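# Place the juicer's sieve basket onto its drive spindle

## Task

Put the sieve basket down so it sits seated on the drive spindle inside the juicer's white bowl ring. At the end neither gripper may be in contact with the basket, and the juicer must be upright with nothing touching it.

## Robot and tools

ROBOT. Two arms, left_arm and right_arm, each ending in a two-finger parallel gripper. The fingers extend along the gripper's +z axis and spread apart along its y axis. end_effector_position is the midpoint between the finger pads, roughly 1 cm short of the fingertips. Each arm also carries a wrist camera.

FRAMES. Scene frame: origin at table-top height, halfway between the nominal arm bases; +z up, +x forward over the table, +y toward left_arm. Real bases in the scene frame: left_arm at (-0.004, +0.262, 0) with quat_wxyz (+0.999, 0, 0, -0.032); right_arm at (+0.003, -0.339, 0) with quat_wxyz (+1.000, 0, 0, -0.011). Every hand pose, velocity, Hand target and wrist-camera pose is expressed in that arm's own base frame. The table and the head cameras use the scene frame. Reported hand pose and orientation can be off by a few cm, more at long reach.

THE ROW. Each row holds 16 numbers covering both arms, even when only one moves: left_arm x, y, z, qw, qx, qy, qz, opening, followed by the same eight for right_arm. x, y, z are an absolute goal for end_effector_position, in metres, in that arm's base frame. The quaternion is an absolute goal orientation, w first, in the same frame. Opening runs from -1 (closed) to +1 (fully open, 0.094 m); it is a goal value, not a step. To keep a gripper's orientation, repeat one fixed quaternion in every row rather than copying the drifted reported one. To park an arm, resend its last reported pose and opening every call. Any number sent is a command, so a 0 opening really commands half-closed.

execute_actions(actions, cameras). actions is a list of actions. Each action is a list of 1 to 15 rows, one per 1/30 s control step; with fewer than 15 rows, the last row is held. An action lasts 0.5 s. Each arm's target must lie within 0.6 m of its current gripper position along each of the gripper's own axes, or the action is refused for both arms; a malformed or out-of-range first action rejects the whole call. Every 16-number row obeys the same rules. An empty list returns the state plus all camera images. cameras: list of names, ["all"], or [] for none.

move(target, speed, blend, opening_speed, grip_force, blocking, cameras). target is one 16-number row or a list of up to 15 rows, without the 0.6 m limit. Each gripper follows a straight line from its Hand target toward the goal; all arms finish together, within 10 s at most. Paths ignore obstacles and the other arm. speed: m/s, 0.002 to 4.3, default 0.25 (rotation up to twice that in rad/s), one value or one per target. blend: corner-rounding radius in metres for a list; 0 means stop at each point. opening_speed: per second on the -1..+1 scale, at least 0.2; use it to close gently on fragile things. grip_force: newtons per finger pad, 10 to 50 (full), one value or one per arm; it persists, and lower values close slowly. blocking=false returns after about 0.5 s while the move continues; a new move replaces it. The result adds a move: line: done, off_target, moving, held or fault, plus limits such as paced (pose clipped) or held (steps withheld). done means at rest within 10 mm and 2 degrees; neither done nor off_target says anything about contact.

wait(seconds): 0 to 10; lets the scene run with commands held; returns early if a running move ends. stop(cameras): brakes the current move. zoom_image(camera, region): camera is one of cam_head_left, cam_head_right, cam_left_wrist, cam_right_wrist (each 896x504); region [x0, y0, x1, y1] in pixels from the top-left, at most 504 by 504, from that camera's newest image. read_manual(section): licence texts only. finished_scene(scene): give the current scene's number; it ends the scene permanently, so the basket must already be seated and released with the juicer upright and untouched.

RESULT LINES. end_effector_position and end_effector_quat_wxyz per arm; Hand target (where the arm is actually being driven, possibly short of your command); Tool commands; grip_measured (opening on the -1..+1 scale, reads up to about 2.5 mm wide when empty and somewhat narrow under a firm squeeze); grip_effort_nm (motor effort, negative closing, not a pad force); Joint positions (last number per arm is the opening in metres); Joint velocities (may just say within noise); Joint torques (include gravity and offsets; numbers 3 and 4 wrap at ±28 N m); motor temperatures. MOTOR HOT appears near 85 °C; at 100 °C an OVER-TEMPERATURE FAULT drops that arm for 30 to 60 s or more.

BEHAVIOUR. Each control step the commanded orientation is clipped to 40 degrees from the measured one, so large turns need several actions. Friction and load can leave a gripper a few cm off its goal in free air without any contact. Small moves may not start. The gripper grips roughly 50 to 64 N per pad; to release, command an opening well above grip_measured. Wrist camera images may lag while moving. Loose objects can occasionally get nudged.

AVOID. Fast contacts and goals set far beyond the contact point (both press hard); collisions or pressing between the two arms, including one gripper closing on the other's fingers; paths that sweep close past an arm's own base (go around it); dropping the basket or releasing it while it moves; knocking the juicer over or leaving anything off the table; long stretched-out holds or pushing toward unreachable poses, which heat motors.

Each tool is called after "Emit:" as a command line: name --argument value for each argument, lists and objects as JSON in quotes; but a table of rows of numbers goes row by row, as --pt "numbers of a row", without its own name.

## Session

Emit:
execute_actions --actions '[]'

Scene clock: 0.00 s.
left_arm: end_effector_position=(+0.1876, +0.4349, +0.1883) grip_measured=+1.000 grip_effort_nm=n/a end_effector_quat_wxyz=(-0.204, +0.816, -0.425, -0.335) | right_arm: end_effector_position=(+0.6874, +0.3407, +0.4010) grip_measured=+1.000 grip_effort_nm=n/a end_effector_quat_wxyz=(+0.468, +0.128, +0.829, +0.277)
Joint positions: left_arm=[0.915 1.417 1.05 -0.842 -0.737 -1.125 0.094] | right_arm=[0.481 1.76 1.793 -0.456 0.091 0.73 0.094]
Joint velocities: within noise
Joint torques (N m): no reading
Motor temperatures (°C): left_arm=[25 35 33 25 24 26 27] | right_arm=[26 28 31 23 26 25 25]
Heat: left arm: hottest shoulder 35 °C; right arm: hottest elbow 31 °C.
Hand target: left_arm +0.1929, +0.4418, +0.1992; -0.216, +0.816, -0.420, -0.333 | right_arm +0.6886, +0.3414, +0.4278; +0.483, +0.128, +0.817, +0.289
Tool commands: left_gripper/opening=+1.0 right_gripper/opening=+1.0
camera_calibration:
cam_left_wrist: T_world_to_cam=[[0.833199, 0.549953, 0.0577081, -0.402113], [0.549841, -0.812865, -0.192162, 0.319701], [-0.0587715, 0.19184, -0.979665, 0.229655], [0, 0, 0, 1]] pos_world=[0.172753, 0.43696, 0.309625]
cam_right_wrist: T_world_to_cam=[[0.0861361, -0.793829, -0.602011, 0.464094], [-0.864712, 0.240549, -0.440919, 0.738678], [0.494827, 0.558545, -0.665713, -0.1468], [0, 0, 0, 1]] pos_world=[0.671409, 0.272718, 0.50736]

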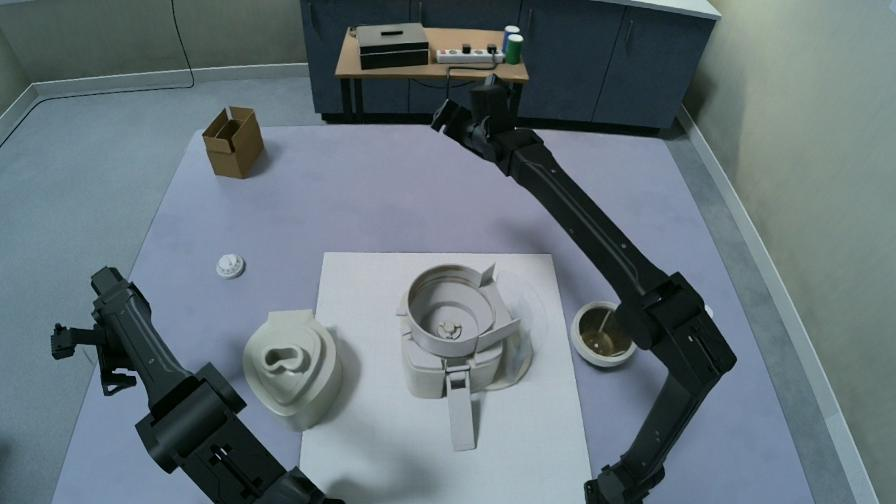

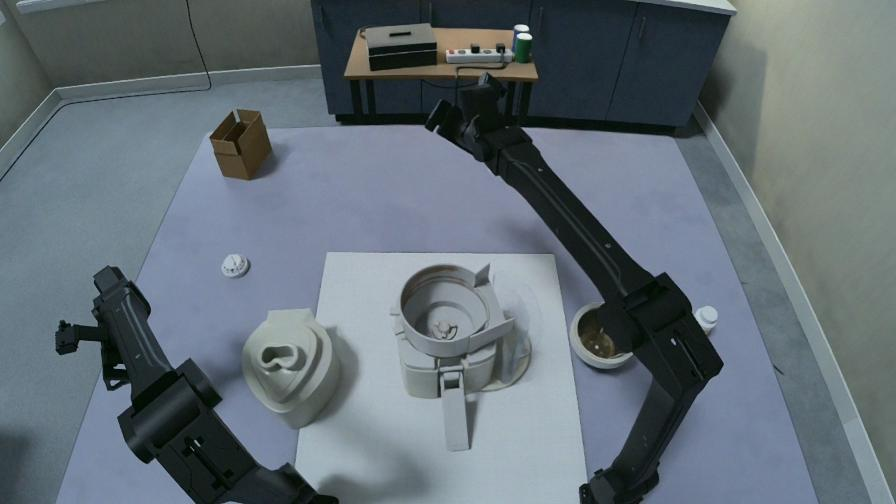

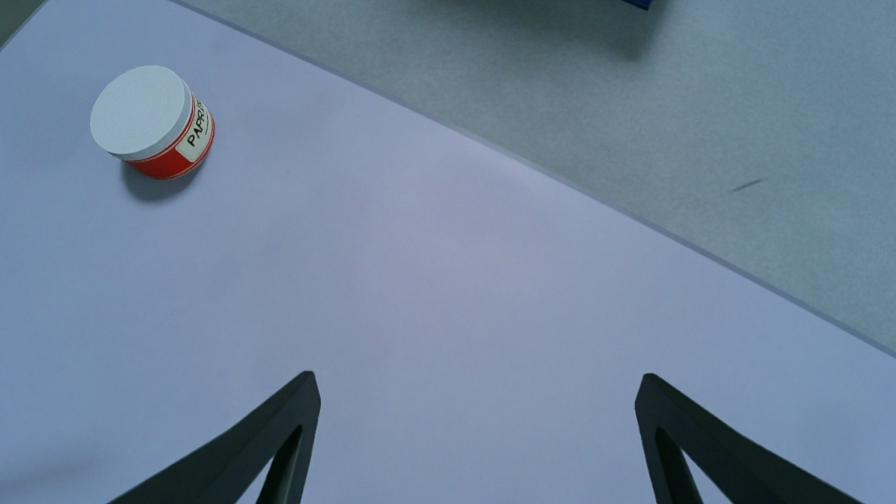

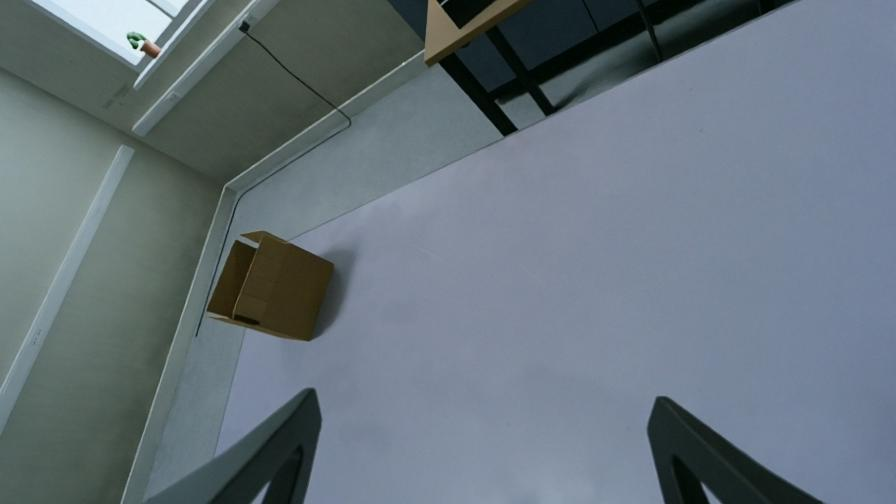

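Emit:
move --target '[0.1929,0.4418,0.1992,-0.216,0.816,-0.420,-0.333,1,0.31,0.34,0.42,0.342,0,0.94,0,0.3]' --cameras '["cam_right_wrist","cam_head_left"]' --speed 0.4

Emit:
move --target '[0.1929,0.4418,0.1992,-0.216,0.816,-0.420,-0.333,1,0.34,0.00,0.38,0.342,0,0.94,0,0.3]' --cameras '["cam_right_wrist"]' --speed 0.4

Scene clock: 14.70 s.
left_arm: end_effector_position=(+0.1876, +0.4349, +0.1883) grip_measured=+1.000 grip_effort_nm=0.02 end_effector_quat_wxyz=(-0.204, +0.816, -0.425, -0.335) | right_arm: end_effector_position=(+0.3116, +0.3389, +0.4178) grip_measured=+0.302 grip_effort_nm=-0.10 end_effector_quat_wxyz=(+0.342, -0.003, +0.940, +0.000)
Joint positions: left_arm=[0.915 1.417 1.05 -0.842 -0.737 -1.125 0.094] | right_arm=[1.039 1.327 1.605 -1.444 0.587 0.91 0.061]
Joint torques (N m): left_arm=[1.26 -10.93 11.7 1.03 -0.52 -0.07] | right_arm=[-0.21 -8.35 10.73 0.88 0.54 0.05]
Motor temperatures (°C): left_arm=[25 35 38 25 24 26 27] | right_arm=[26 29 37 23 26 25 25]
Heat: left arm: hottest elbow 38 °C; right arm: hottest elbow 37 °C.
Hand target: left_arm +0.1928, +0.4415, +0.1992; -0.216, +0.816, -0.420, -0.333 | right_arm +0.3101, +0.3400, +0.4200; +0.342, +0.000, +0.940, +0.000
Off the commanded pose: left_arm 0.014 m, 2 deg | right_arm 0.003 m, 0 deg.
move: off_target (left_arm)
camera_calibration:
cam_right_wrist: T_world_to_cam=[[0.0335552, -0.998714, -0.0380136, 0.355262], [-0.977952, -0.0249661, -0.207331, 0.449282], [0.206115, 0.0441325, -0.977532, 0.445899], [0, 0, 0, 1]] pos_world=[0.335549, 0.346343, 0.542535]
Images, in order (width x height): cam_head_left 896x504, cam_right_wrist 896x504.

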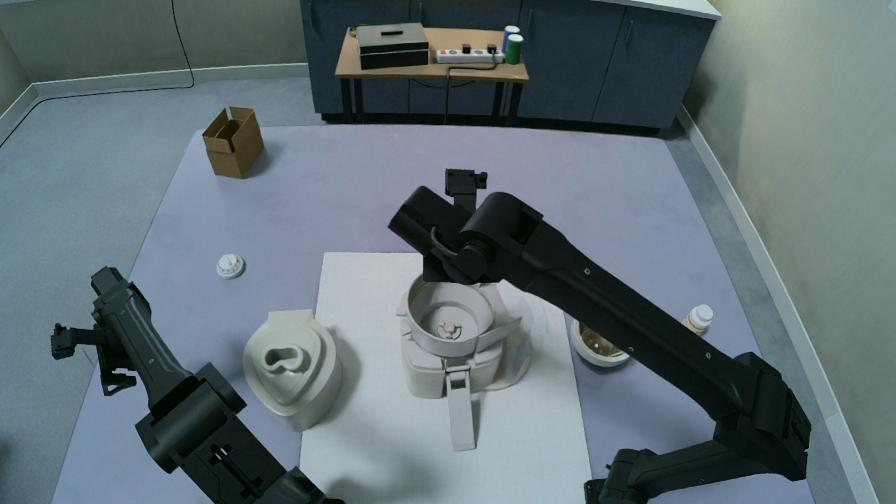

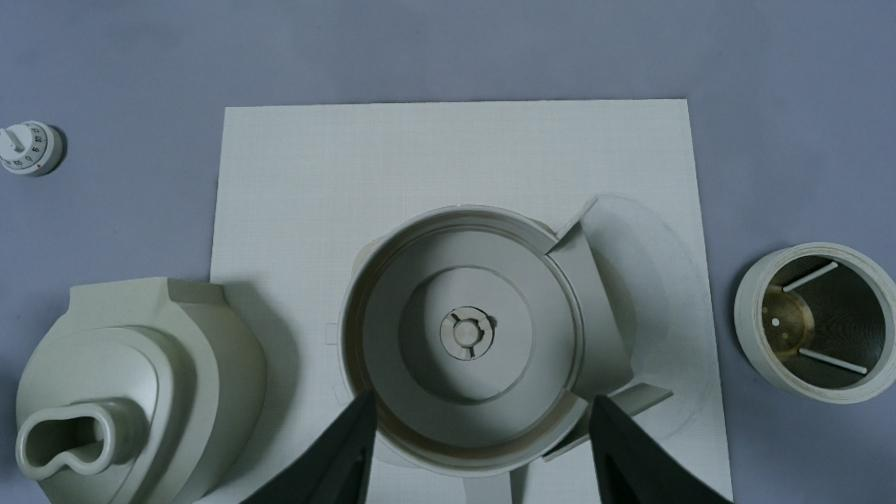

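Scene clock: 16.83 s.
left_arm: end_effector_position=(+0.1876, +0.4349, +0.1883) grip_measured=+1.000 grip_effort_nm=0.02 end_effector_quat_wxyz=(-0.204, +0.816, -0.425, -0.335) | right_arm: end_effector_position=(+0.3341, +0.0039, +0.3828) grip_measured=+0.302 grip_effort_nm=-0.10 end_effector_quat_wxyz=(+0.339, +0.000, +0.941, +0.003)
Joint positions: left_arm=[0.915 1.417 1.05 -0.842 -0.737 -1.125 0.094] | right_arm=[0.015 0.821 1.14 -1.199 0.004 0.014 0.061]
Joint torques (N m): left_arm=[1.14 -11.58 11.93 1.02 -0.54 -0.06] | right_arm=[-1.55 -1.67 9.72 2.84 -0.09 -0.23]
Heat: left arm: hottest elbow 38 °C; right arm: hottest elbow 37 °C.
Hand target: left_arm +0.1928, +0.4415, +0.1992; -0.216, +0.816, -0.420, -0.333 | right_arm +0.3398, +0.0000, +0.3801; +0.342, +0.000, +0.940, +0.000
Off the commanded pose: left_arm 0.014 m, 2 deg | right_arm 0.008 m, 1 deg.
move: off_target (left_arm)
camera_calibration:
cam_right_wrist: T_world_to_cam=[[0.0303836, -0.998513, -0.0452608, 0.0224653], [-0.979588, -0.0207447, -0.199942, 0.453398], [0.198705, 0.0504119, -0.978762, 0.424698], [0, 0, 0, 1]] pos_world=[0.359071, 0.0104276, 0.507348]
Images, in order (width x height): cam_right_wrist 896x504.

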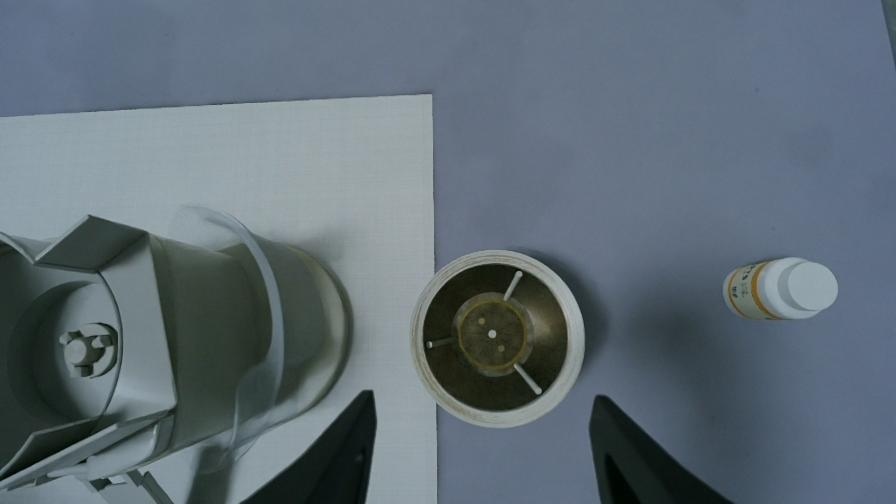

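Emit:
move --pt "0.1929 0.4418 0.1992 -0.216 0.816 -0.420 -0.333 1 0.3665 -0.081 0.22 0 -0.0872 0.9962 0 0.3" --cameras '["cam_right_wrist","cam_head_left"]' --speed 0.3

Emit:
zoom_image --camera "cam_head_left" --region '[520, 250, 680, 410]'

Scene clock: 34.97 s.
left_arm: end_effector_position=(+0.1876, +0.4349, +0.1883) grip_measured=+1.000 grip_effort_nm=0.02 end_effector_quat_wxyz=(-0.204, +0.816, -0.425, -0.335) | right_arm: end_effector_position=(+0.3513, -0.0732, +0.1952) grip_measured=+0.302 grip_effort_nm=-0.10 end_effector_quat_wxyz=(-0.026, -0.086, +0.996, +0.009)
Joint positions: left_arm=[0.915 1.417 1.05 -0.842 -0.737 -1.125 0.094] | right_arm=[-0.205 1.329 1.14 -1.436 -0.002 -0.378 0.061]
Joint torques (N m): left_arm=[2.55 -11.58 12.03 1.03 -0.51 -0.04] | right_arm=[-1.85 -8.82 14.15 0.13 0.09 -0.22]
Heat: left arm: hottest elbow 42 °C; right arm: hottest elbow 37 °C.
Hand target: left_arm +0.1928, +0.4415, +0.1992; -0.216, +0.816, -0.420, -0.333 | right_arm +0.3653, -0.0807, +0.2199; +0.000, -0.087, +0.996, -0.001
Off the commanded pose: left_arm 0.014 m, 2 deg | right_arm 0.030 m, 3 deg.
move: off_target (left_arm, right_arm)
camera_calibration:
cam_right_wrist: T_world_to_cam=[[0.165521, -0.983729, -0.0698598, -0.105117], [-0.83963, -0.177724, 0.51326, 0.231134], [-0.517325, -0.026299, -0.855385, 0.463501], [0, 0, 0, 1]] pos_world=[0.451247, -0.0501384, 0.270497]
Images, in order (width x height): cam_head_left 896x504, cam_right_wrist 896x504.

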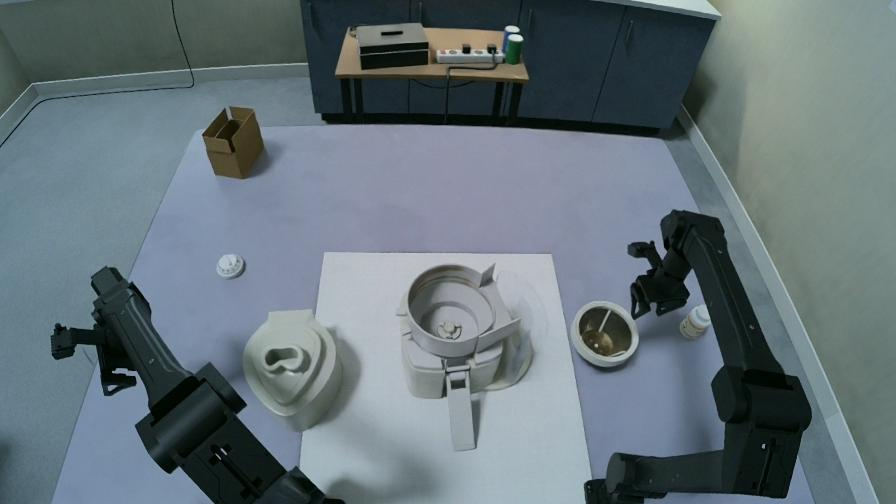

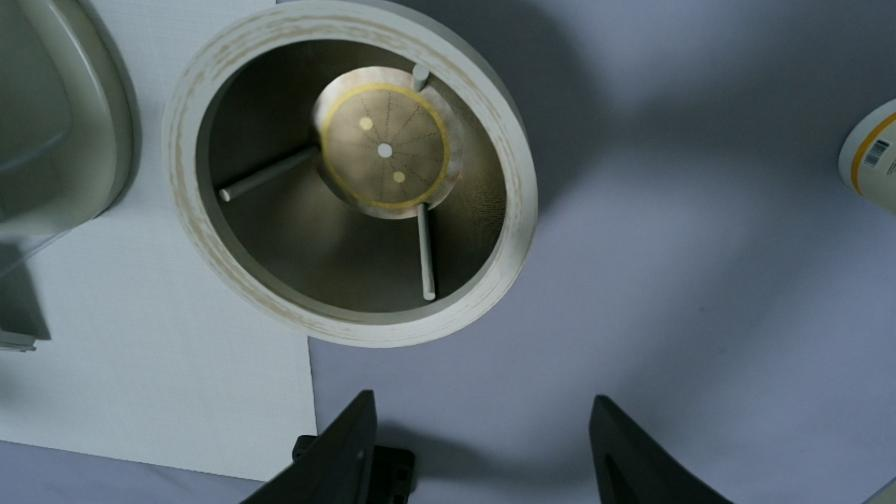

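Scaled by 3.150 from the camera's 896x504 image, which has a finer 1280x720 frame.

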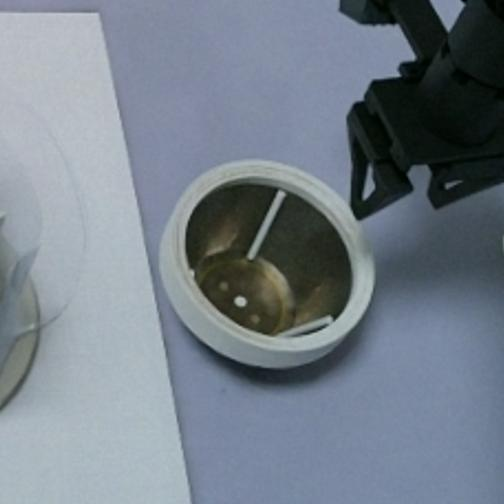

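Emit:
move --pt "0.1929 0.4418 0.1992 -0.216 0.816 -0.420 -0.333 1 0.378 -0.085 0.16 0 -0.0872 0.9962 0 0.3" --cameras '["cam_right_wrist","cam_head_left"]' --speed 0.15

Emit:
zoom_image --camera "cam_head_left" --region '[520, 250, 680, 410]'

Scene clock: 44.07 s.
left_arm: end_effector_position=(+0.1876, +0.4349, +0.1883) grip_measured=+1.000 grip_effort_nm=0.02 end_effector_quat_wxyz=(-0.204, +0.816, -0.425, -0.335) | right_arm: end_effector_position=(+0.3776, -0.0801, +0.1631) grip_measured=+0.302 grip_effort_nm=-0.09 end_effector_quat_wxyz=(-0.003, -0.087, +0.996, +0.001)
Joint positions: left_arm=[0.915 1.417 1.05 -0.842 -0.737 -1.125 0.094] | right_arm=[-0.208 1.389 1.112 -1.3 -0.001 -0.383 0.061]
Joint torques (N m): left_arm=[0.91 -11.05 11.7 1.1 -0.53 -0.03] | right_arm=[-1.67 -8.7 8.58 1.43 -0.01 -0.18]
Motor temperatures (°C): left_arm=[25 35 44 25 24 26 27] | right_arm=[26 29 38 23 26 25 25]
Heat: left arm: hottest elbow 44 °C; right arm: hottest elbow 38 °C.
Hand target: left_arm +0.1928, +0.4415, +0.1992; -0.216, +0.816, -0.420, -0.333 | right_arm +0.3779, -0.0850, +0.1600; +0.000, -0.087, +0.996, +0.000
Off the commanded pose: left_arm 0.014 m, 2 deg | right_arm 0.006 m, 0 deg.
move: off_target (left_arm)
camera_calibration:
cam_right_wrist: T_world_to_cam=[[0.169485, -0.984161, -0.0519782, -0.122934], [-0.862817, -0.173662, 0.474751, 0.283891], [-0.476258, -0.0356153, -0.878584, 0.436949], [0, 0, 0, 1]] pos_world=[0.473882, -0.0561238, 0.242729]
Images, in order (width x height): cam_head_left 896x504, cam_right_wrist 896x504.

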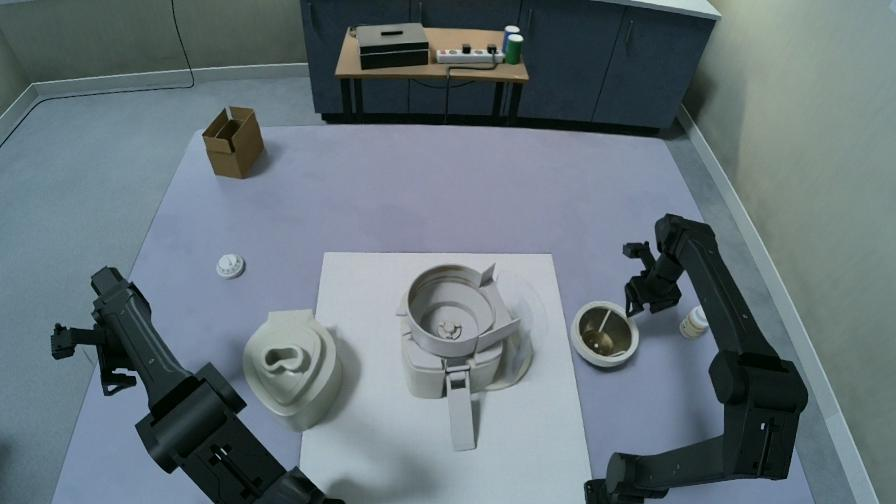

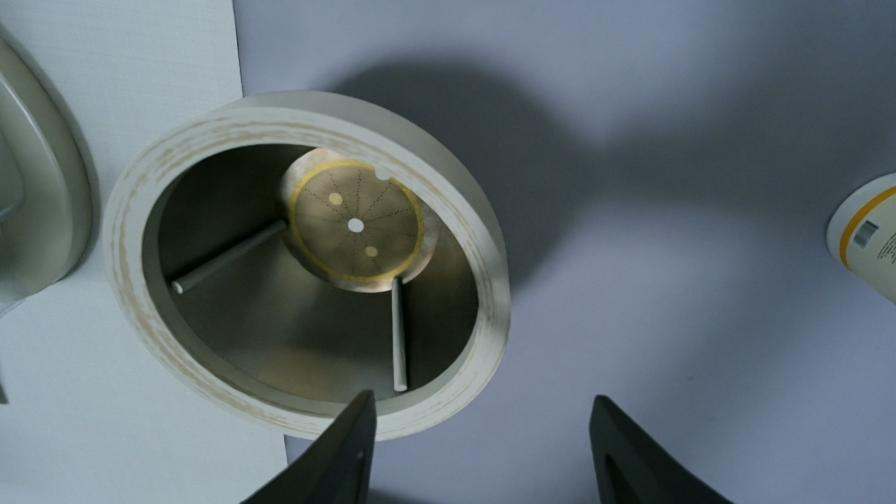

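Scaled by 3.150 from the camera's 896x504 image, which has a finer 1280x720 frame.

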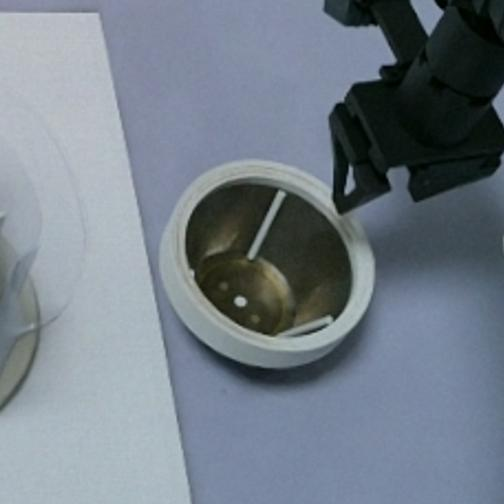

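Emit:
move --pt "0.1929 0.4418 0.1992 -0.216 0.816 -0.420 -0.333 1 0.3695 -0.085 0.125 0 -0.0872 0.9962 0 0.3" --pt "0.1929 0.4418 0.1992 -0.216 0.816 -0.420 -0.333 1 0.3695 -0.085 0.087 0 -0.0872 0.9962 0 0.3" --cameras '["cam_right_wrist","cam_head_left"]' --speed 0.1

Emit:
zoom_image --camera "cam_head_left" --region '[520, 250, 680, 410]'

Scene clock: 51.37 s.
left_arm: end_effector_position=(+0.1876, +0.4349, +0.1883) grip_measured=+1.000 grip_effort_nm=0.02 end_effector_quat_wxyz=(-0.204, +0.816, -0.425, -0.335) | right_arm: end_effector_position=(+0.3703, -0.0799, +0.0911) grip_measured=+0.302 grip_effort_nm=-0.10 end_effector_quat_wxyz=(-0.001, -0.088, +0.996, +0.001)
Joint positions: left_arm=[0.915 1.417 1.05 -0.842 -0.737 -1.125 0.094] | right_arm=[-0.212 1.442 0.963 -1.095 -0.001 -0.388 0.061]
Joint torques (N m): left_arm=[1.79 -11.93 11.92 1.1 -0.46 -0.02] | right_arm=[-1.9 -8.47 7.66 1.36 0.02 -0.15]
Heat: left arm: hottest elbow 45 °C; right arm: hottest elbow 38 °C.
Hand target: left_arm +0.1928, +0.4415, +0.1992; -0.216, +0.816, -0.420, -0.333 | right_arm +0.3694, -0.0849, +0.0871; +0.000, -0.087, +0.996, +0.000
Off the commanded pose: left_arm 0.014 m, 2 deg | right_arm 0.007 m, 0 deg.
move: off_target (left_arm)
camera_calibration:
cam_right_wrist: T_world_to_cam=[[0.171133, -0.983936, -0.0508221, -0.125929], [-0.863975, -0.174663, 0.472271, 0.312344], [-0.473561, -0.0369122, -0.879987, 0.369258], [0, 0, 0, 1]] pos_world=[0.466274, -0.0557211, 0.171031]
Images, in order (width x height): cam_head_left 896x504, cam_right_wrist 896x504.

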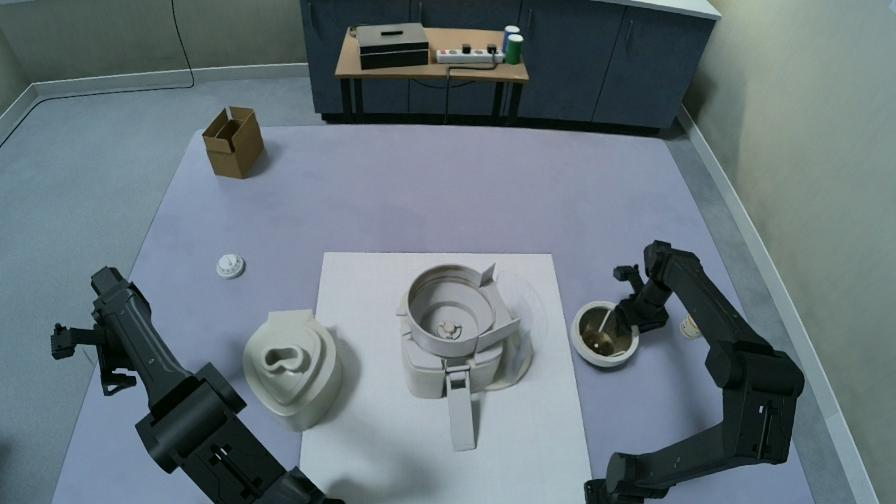

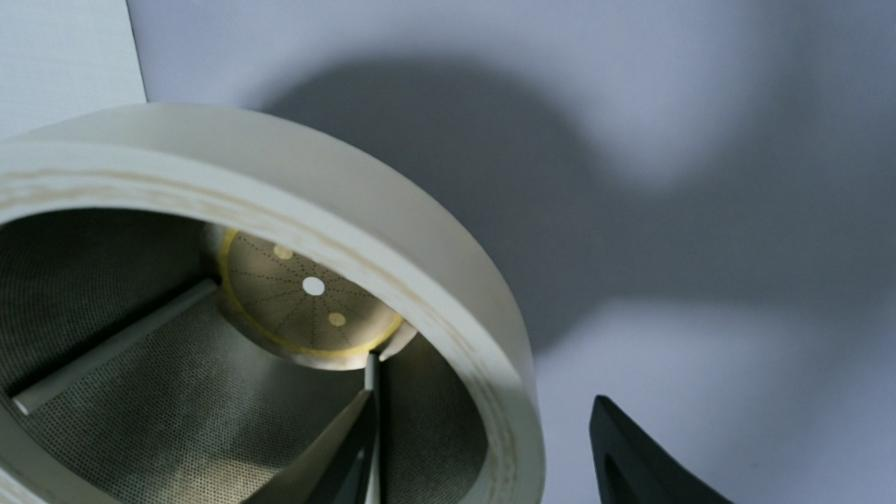

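Scaled by 3.150 from the camera's 896x504 image, which has a finer 1280x720 frame.

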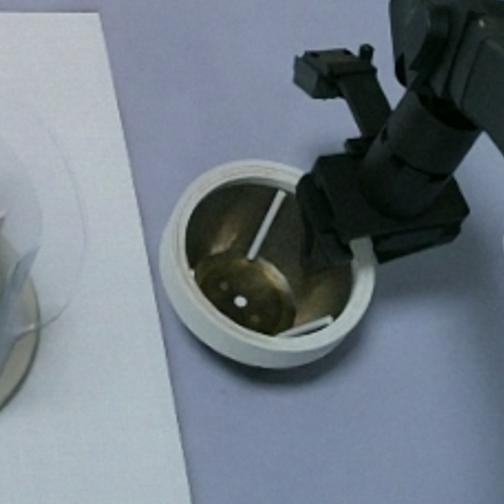

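Emit:
move --pt "0.1929 0.4418 0.1992 -0.216 0.816 -0.420 -0.333 1 0.3695 -0.085 0.087 0 -0.0872 0.9962 0 -0.9" --cameras '["cam_head_left","cam_right_wrist"]' --opening_speed 0.7

Emit:
zoom_image --camera "cam_head_left" --region '[520, 250, 680, 410]'

Emit:
move --pt "0.1929 0.4418 0.1992 -0.216 0.816 -0.420 -0.333 1 0.372 -0.085 0.20 0 -0.0872 0.9962 0 -0.9" --cameras '["cam_head_left","cam_right_wrist"]' --speed 0.15

Emit:
zoom_image --camera "cam_head_left" --region '[500, 200, 680, 380]'

Scene clock: 61.50 s.
left_arm: end_effector_position=(+0.1876, +0.4349, +0.1883) grip_measured=+1.000 grip_effort_nm=0.02 end_effector_quat_wxyz=(-0.204, +0.816, -0.425, -0.335) | right_arm: end_effector_position=(+0.3706, -0.0808, +0.0911) grip_measured=-0.689 grip_effort_nm=-1.02 end_effector_quat_wxyz=(+0.000, -0.087, +0.996, +0.001)
Joint positions: left_arm=[0.915 1.417 1.05 -0.842 -0.737 -1.125 0.094] | right_arm=[-0.214 1.442 0.963 -1.093 -0.002 -0.389 0.015]
Joint torques (N m): left_arm=[1.2 -12.57 11.81 1.02 -0.49 -0.07] | right_arm=[-1.61 -8.47 7.64 1.24 0.07 -0.19]
Heat: left arm: hottest elbow 46 °C; right arm: hottest elbow 38 °C.
Hand target: left_arm +0.1928, +0.4415, +0.1992; -0.216, +0.816, -0.420, -0.333 | right_arm +0.3695, -0.0849, +0.0871; +0.000, -0.087, +0.996, +0.000
Off the commanded pose: left_arm 0.014 m, 2 deg | right_arm 0.006 m, 0 deg.
move: off_target (left_arm)
camera_calibration:
cam_right_wrist: T_world_to_cam=[[0.170158, -0.984107, -0.0507948, -0.126596], [-0.86511, -0.173867, 0.470483, 0.313109], [-0.471837, -0.0361136, -0.880946, 0.368896], [0, 0, 0, 1]] pos_world=[0.466474, -0.0568228, 0.171234]
Images, in order (width x height): cam_head_left 896x504, cam_right_wrist 896x504.

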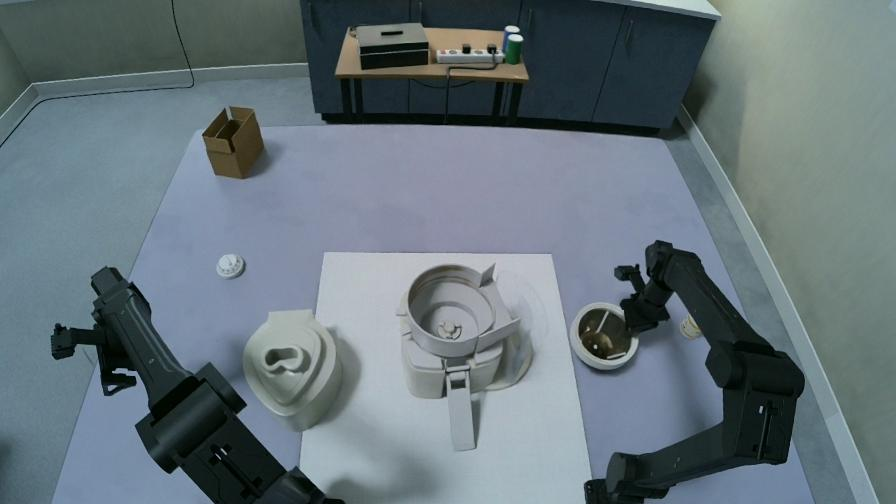

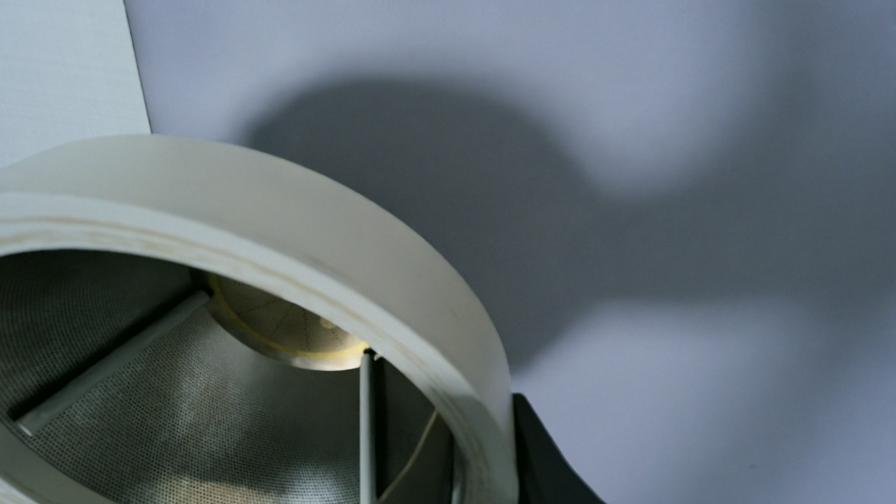

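Scaled by 3.150 from the camera's 896x504 image, which has a finer 1280x720 frame.

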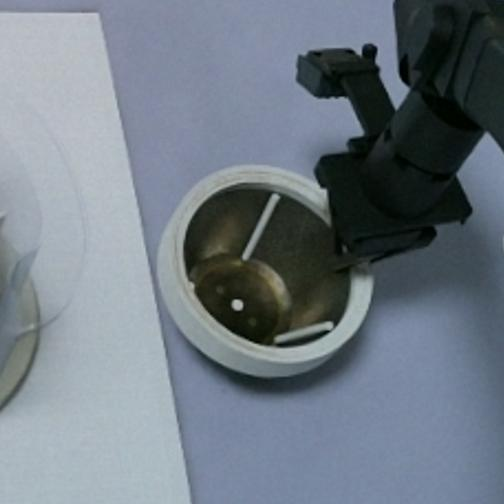

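Scene clock: 62.93 s.
left_arm: end_effector_position=(+0.1876, +0.4349, +0.1883) grip_measured=+1.000 grip_effort_nm=0.02 end_effector_quat_wxyz=(-0.204, +0.816, -0.425, -0.335) | right_arm: end_effector_position=(+0.3521, -0.0774, +0.1708) grip_measured=-0.700 grip_effort_nm=-1.03 end_effector_quat_wxyz=(-0.031, -0.087, +0.996, +0.009)
Joint positions: left_arm=[0.915 1.417 1.05 -0.842 -0.737 -1.125 0.094] | right_arm=[-0.214 1.355 1.099 -1.38 0.001 -0.389 0.014]
Joint torques (N m): left_arm=[1.61 -12.22 12.11 0.87 -0.51 -0.02] | right_arm=[-1.32 -9 14.68 -0.03 -0.05 -0.18]
Heat: left arm: hottest elbow 46 °C; right arm: hottest elbow 39 °C.
Hand target: left_arm +0.1928, +0.4415, +0.1992; -0.216, +0.816, -0.420, -0.333 | right_arm +0.3702, -0.0846, +0.1999; +0.000, -0.087, +0.996, +0.000
Off the commanded pose: left_arm 0.014 m, 2 deg | right_arm 0.036 m, 4 deg.
move: off_target (left_arm, right_arm)
camera_calibration:
cam_right_wrist: T_world_to_cam=[[0.166378, -0.98345, -0.0717301, -0.11102], [-0.833441, -0.179129, 0.522771, 0.239715], [-0.526968, -0.0271949, -0.84945, 0.445184], [0, 0, 0, 1]] pos_world=[0.452857, -0.0541363, 0.244882]
Images, in order (width x height): cam_head_left 896x504, cam_right_wrist 896x504.

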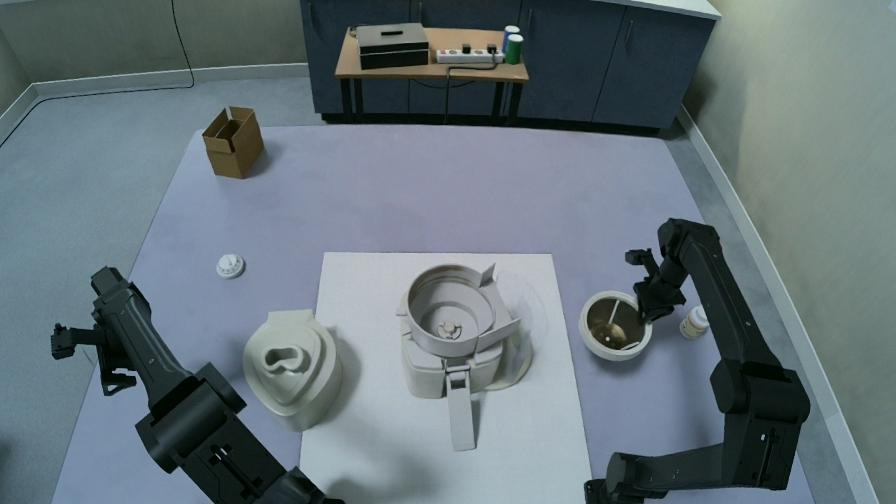

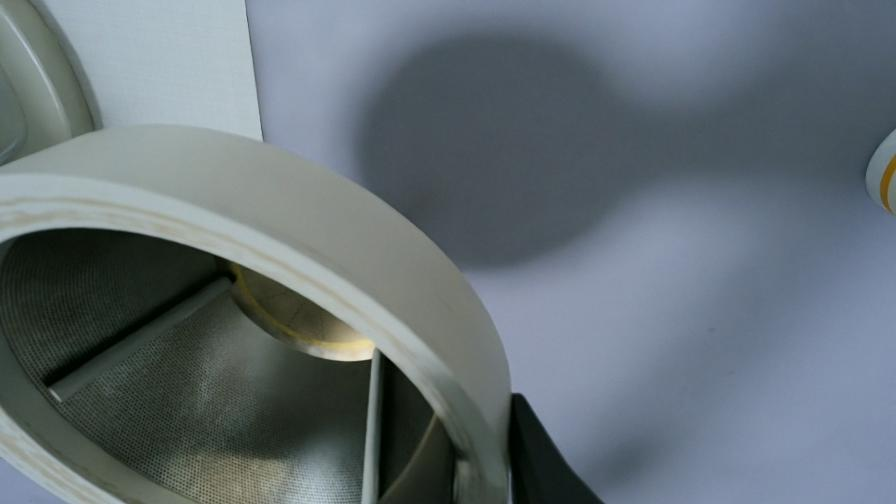

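Scaled by 2.800 from the camera's 896x504 image, which has a finer 1280x720 frame.

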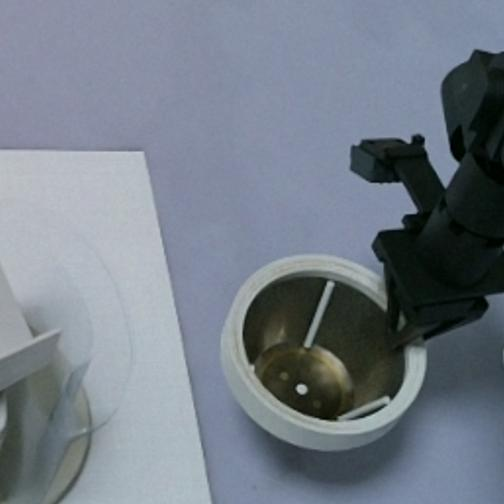

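Emit:
move --pt "0.1929 0.4418 0.1992 -0.216 0.816 -0.420 -0.333 1 0.40 -0.07 0.37 0 -0.0872 0.9962 0 -0.9" --pt "0.1929 0.4418 0.1992 -0.216 0.816 -0.420 -0.333 1 0.39 0.10 0.37 0 -0.0872 0.9962 0 -0.9" --pt "0.1929 0.4418 0.1992 -0.216 0.816 -0.420 -0.333 1 0.352 0.284 0.355 0 -0.0872 0.9962 0 -0.9" --cameras '["cam_head_left","cam_head_right"]' --speed 0.2 --blend 0.03

Emit:
zoom_image --camera "cam_head_left" --region '[390, 200, 550, 360]'

Scene clock: 80.53 s.
left_arm: end_effector_position=(+0.1876, +0.4349, +0.1883) grip_measured=+1.000 grip_effort_nm=0.02 end_effector_quat_wxyz=(-0.204, +0.816, -0.425, -0.335) | right_arm: end_effector_position=(+0.3430, +0.2752, +0.3210) grip_measured=-0.700 grip_effort_nm=-1.03 end_effector_quat_wxyz=(+0.009, -0.092, +0.996, +0.005)
Joint positions: left_arm=[0.915 1.417 1.05 -0.842 -0.737 -1.125 0.094] | right_arm=[0.678 1.485 1.63 -1.696 0.002 0.493 0.014]
Joint torques (N m): left_arm=[1.2 -11.4 12.01 0.95 -0.55 -0.05] | right_arm=[-0.26 -10.99 16.08 0.2 -0.01 0.07]
Motor temperatures (°C): left_arm=[25 36 47 25 24 26 27] | right_arm=[25 30 44 23 26 25 26]
Heat: left arm: hottest elbow 47 °C; right arm: hottest elbow 44 °C.
Hand target: left_arm +0.1928, +0.4415, +0.1992; -0.216, +0.816, -0.420, -0.333 | right_arm +0.3502, +0.2825, +0.3538; +0.038, -0.088, +0.995, +0.026
Off the commanded pose: left_arm 0.014 m, 2 deg | right_arm 0.036 m, 1 deg.
joint sent to its limit (right arm) — joint 4 (wrist pitch), lower limit. The joint targets are off in orientation, not in position.
move: off_target (left_arm, right_arm)
Images, in order (width x height): cam_head_left 896x504, cam_head_right 896x504.

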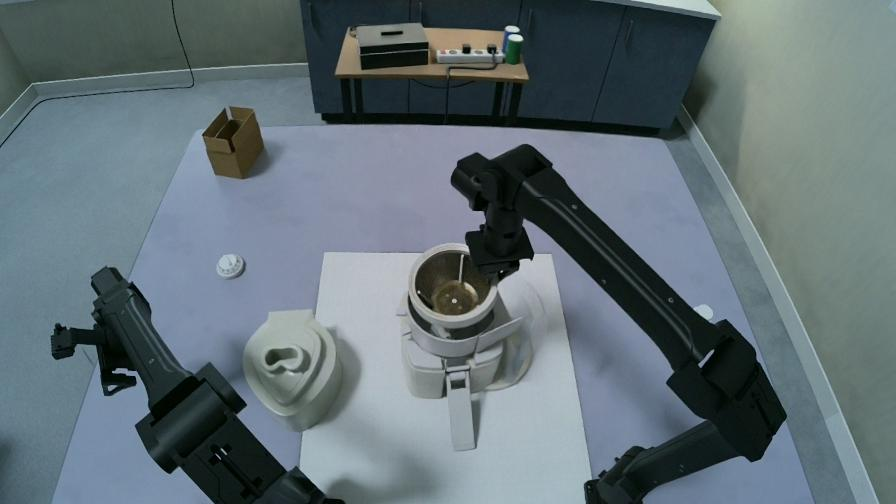

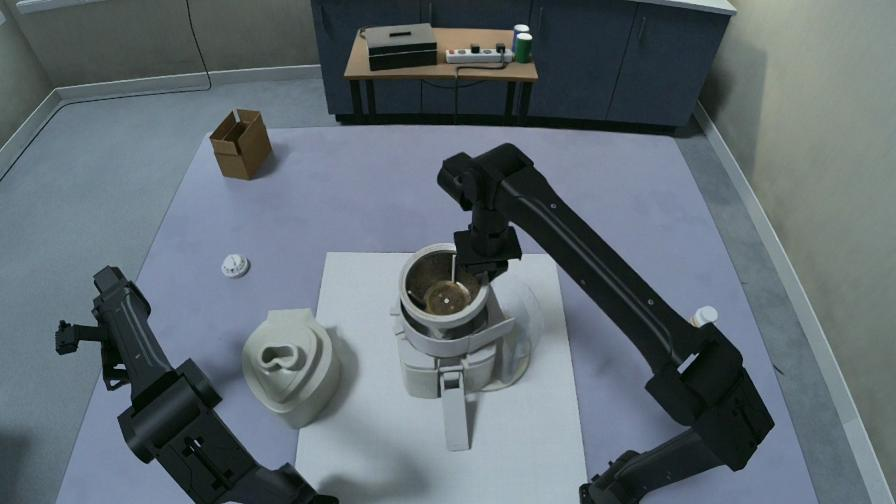

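Scaled by 3.150 from the camera's 896x504 image, which has a finer 1280x720 frame.

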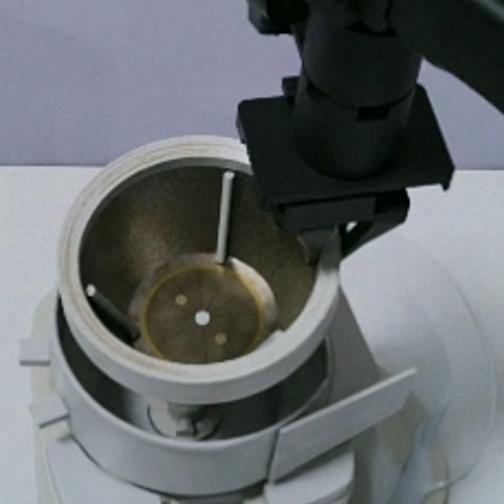

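Emit:
move --pt "0.1929 0.4418 0.1992 -0.216 0.816 -0.420 -0.333 1 0.352 0.284 0.34 -0.0042 -0.0871 0.995 0.048 -0.9" --pt "0.1929 0.4418 0.1992 -0.216 0.816 -0.420 -0.333 1 0.352 0.284 0.285 -0.0042 -0.0871 0.995 0.048 -0.9" --cameras '["cam_head_left"]' --speed 0.1

Emit:
zoom_image --camera "cam_head_left" --region '[390, 220, 550, 380]'

Scene clock: 98.60 s.
left_arm: end_effector_position=(+0.1876, +0.4349, +0.1883) grip_measured=+1.000 grip_effort_nm=0.02 end_effector_quat_wxyz=(-0.204, +0.816, -0.425, -0.335) | right_arm: end_effector_position=(+0.3480, +0.2859, +0.2811) grip_measured=-0.700 grip_effort_nm=-1.03 end_effector_quat_wxyz=(-0.013, -0.086, +0.995, +0.039)
Joint positions: left_arm=[0.915 1.417 1.05 -0.842 -0.737 -1.125 0.094] | right_arm=[0.658 1.502 1.543 -1.592 -0.079 0.487 0.014]
Joint torques (N m): left_arm=[0.79 -11.46 11.67 0.83 -0.53 -0.02] | right_arm=[-1.49 -12.04 9.33 1.47 -0.24 -0.23]
Heat: left arm: hottest elbow 48 °C; right arm: hottest elbow 48 °C.
Hand target: left_arm +0.1928, +0.4415, +0.1992; -0.216, +0.816, -0.420, -0.333 | right_arm +0.3520, +0.2840, +0.2850; -0.004, -0.087, +0.995, +0.048
Off the commanded pose: left_arm 0.014 m, 2 deg | right_arm 0.006 m, 1 deg.
move: off_target (left_arm)
Images, in order (width x height): cam_head_left 896x504.

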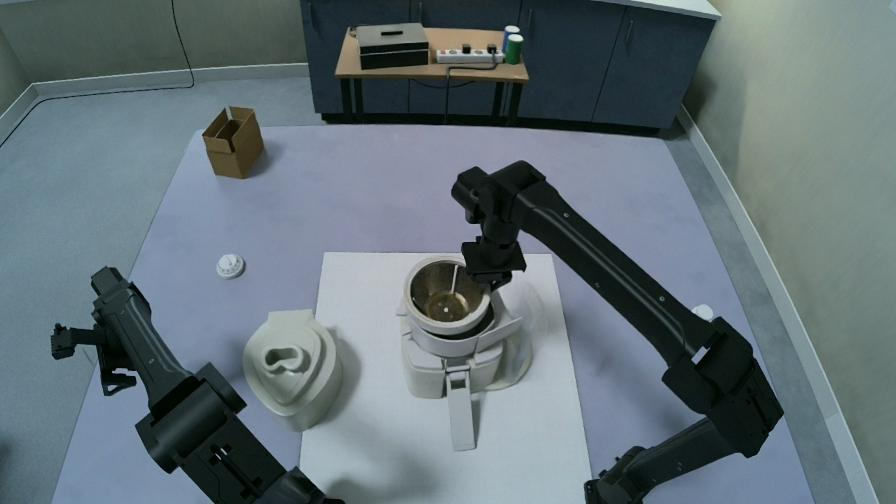

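Scaled by 3.150 from the camera's 896x504 image, which has a finer 1280x720 frame.

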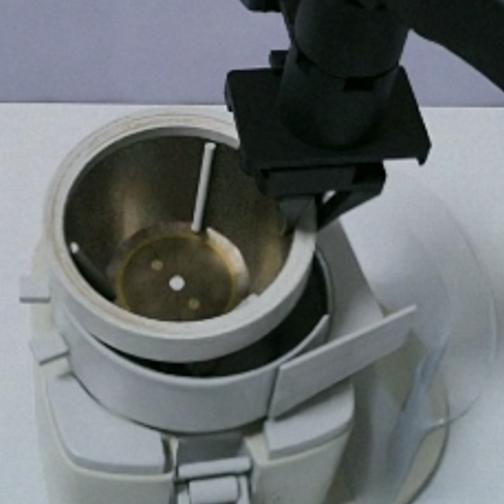

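Emit:
move --pt "0.1929 0.4418 0.1992 -0.216 0.816 -0.420 -0.333 1 0.353 0.274 0.285 -0.0042 -0.0871 0.995 0.048 -0.9" --pt "0.1929 0.4418 0.1992 -0.216 0.816 -0.420 -0.333 1 0.353 0.274 0.255 -0.0042 -0.0871 0.995 0.048 -0.9" --cameras '["cam_head_left"]' --speed 0.06

Emit:
zoom_image --camera "cam_head_left" --region '[390, 220, 550, 380]'

Scene clock: 110.33 s.
left_arm: end_effector_position=(+0.1876, +0.4349, +0.1883) grip_measured=+1.000 grip_effort_nm=0.02 end_effector_quat_wxyz=(-0.204, +0.816, -0.425, -0.335) | right_arm: end_effector_position=(+0.3502, +0.2773, +0.2457) grip_measured=-0.700 grip_effort_nm=-1.03 end_effector_quat_wxyz=(-0.019, -0.086, +0.995, +0.036)
Joint positions: left_arm=[0.915 1.417 1.05 -0.842 -0.737 -1.125 0.094] | right_arm=[0.639 1.502 1.45 -1.513 -0.081 0.467 0.014]
Joint torques (N m): left_arm=[1.44 -11.16 11.89 1.07 -0.5 0.02] | right_arm=[-1.49 -13.1 9.24 1.44 -0.24 -0.21]
Heat: left arm: hottest elbow 49 °C; right arm: hottest elbow 47 °C.
Hand target: left_arm +0.1928, +0.4415, +0.1992; -0.216, +0.816, -0.420, -0.333 | right_arm +0.3529, +0.2740, +0.2549; -0.004, -0.087, +0.995, +0.048
Off the commanded pose: left_arm 0.014 m, 2 deg | right_arm 0.010 m, 2 deg.
move: off_target (left_arm)
Images, in order (width x height): cam_head_left 896x504.

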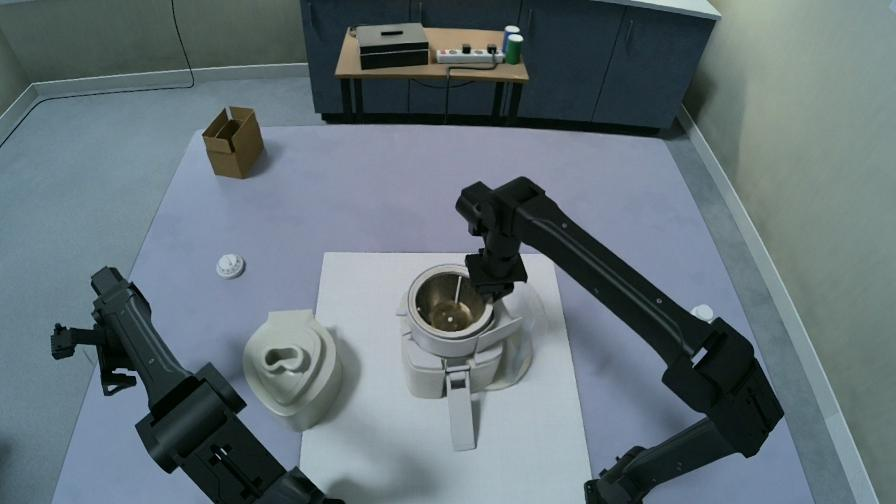

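Scaled by 3.150 from the camera's 896x504 image, which has a finer 1280x720 frame.

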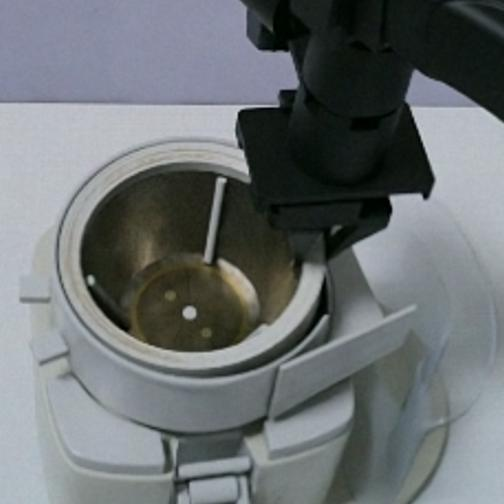

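Emit:
move --pt "0.1929 0.4418 0.1992 -0.216 0.816 -0.420 -0.333 1 0.355 0.273 0.232 -0.0042 -0.0871 0.995 0.048 -0.9" --cameras '["cam_head_left"]' --speed 0.05

Emit:
zoom_image --camera "cam_head_left" --region '[390, 220, 550, 380]'

Scene clock: 116.90 s.
left_arm: end_effector_position=(+0.1876, +0.4349, +0.1883) grip_measured=+1.000 grip_effort_nm=0.02 end_effector_quat_wxyz=(-0.204, +0.816, -0.425, -0.335) | right_arm: end_effector_position=(+0.3511, +0.2763, +0.2257) grip_measured=-0.700 grip_effort_nm=-1.03 end_effector_quat_wxyz=(-0.016, -0.087, +0.995, +0.038)
Joint positions: left_arm=[0.915 1.417 1.05 -0.842 -0.737 -1.125 0.094] | right_arm=[0.636 1.502 1.397 -1.453 -0.082 0.463 0.014]
Joint torques (N m): left_arm=[1.32 -11.4 11.51 1.01 -0.51 -0.09] | right_arm=[-1.67 -12.22 9.1 1.35 -0.2 -0.14]
Heat: left arm: hottest elbow 49 °C; right arm: hottest elbow 46 °C.
Hand target: left_arm +0.1928, +0.4415, +0.1992; -0.216, +0.816, -0.420, -0.333 | right_arm +0.3548, +0.2730, +0.2319; -0.004, -0.087, +0.995, +0.048
Off the commanded pose: left_arm 0.014 m, 2 deg | right_arm 0.008 m, 2 deg.
move: off_target (left_arm)
Images, in order (width x height): cam_head_left 896x504.

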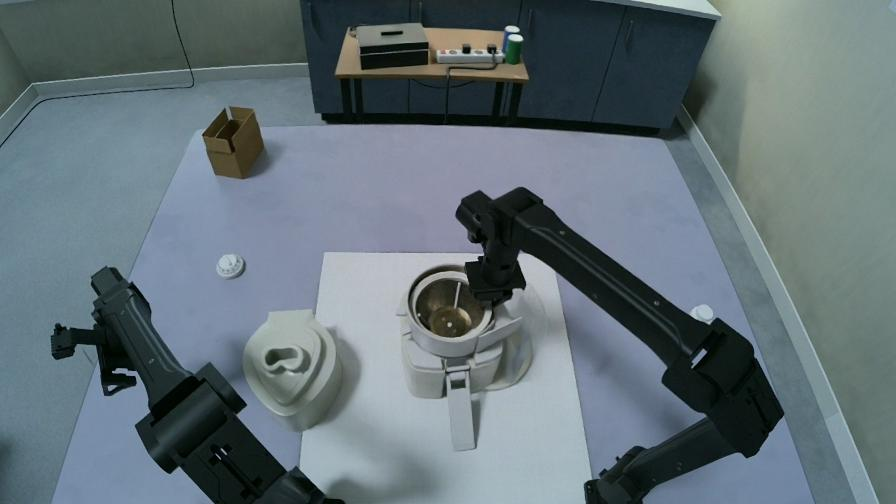

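Scaled by 3.150 from the camera's 896x504 image, which has a finer 1280x720 frame.

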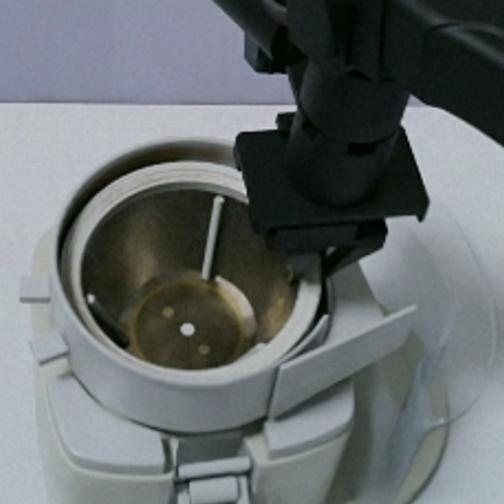

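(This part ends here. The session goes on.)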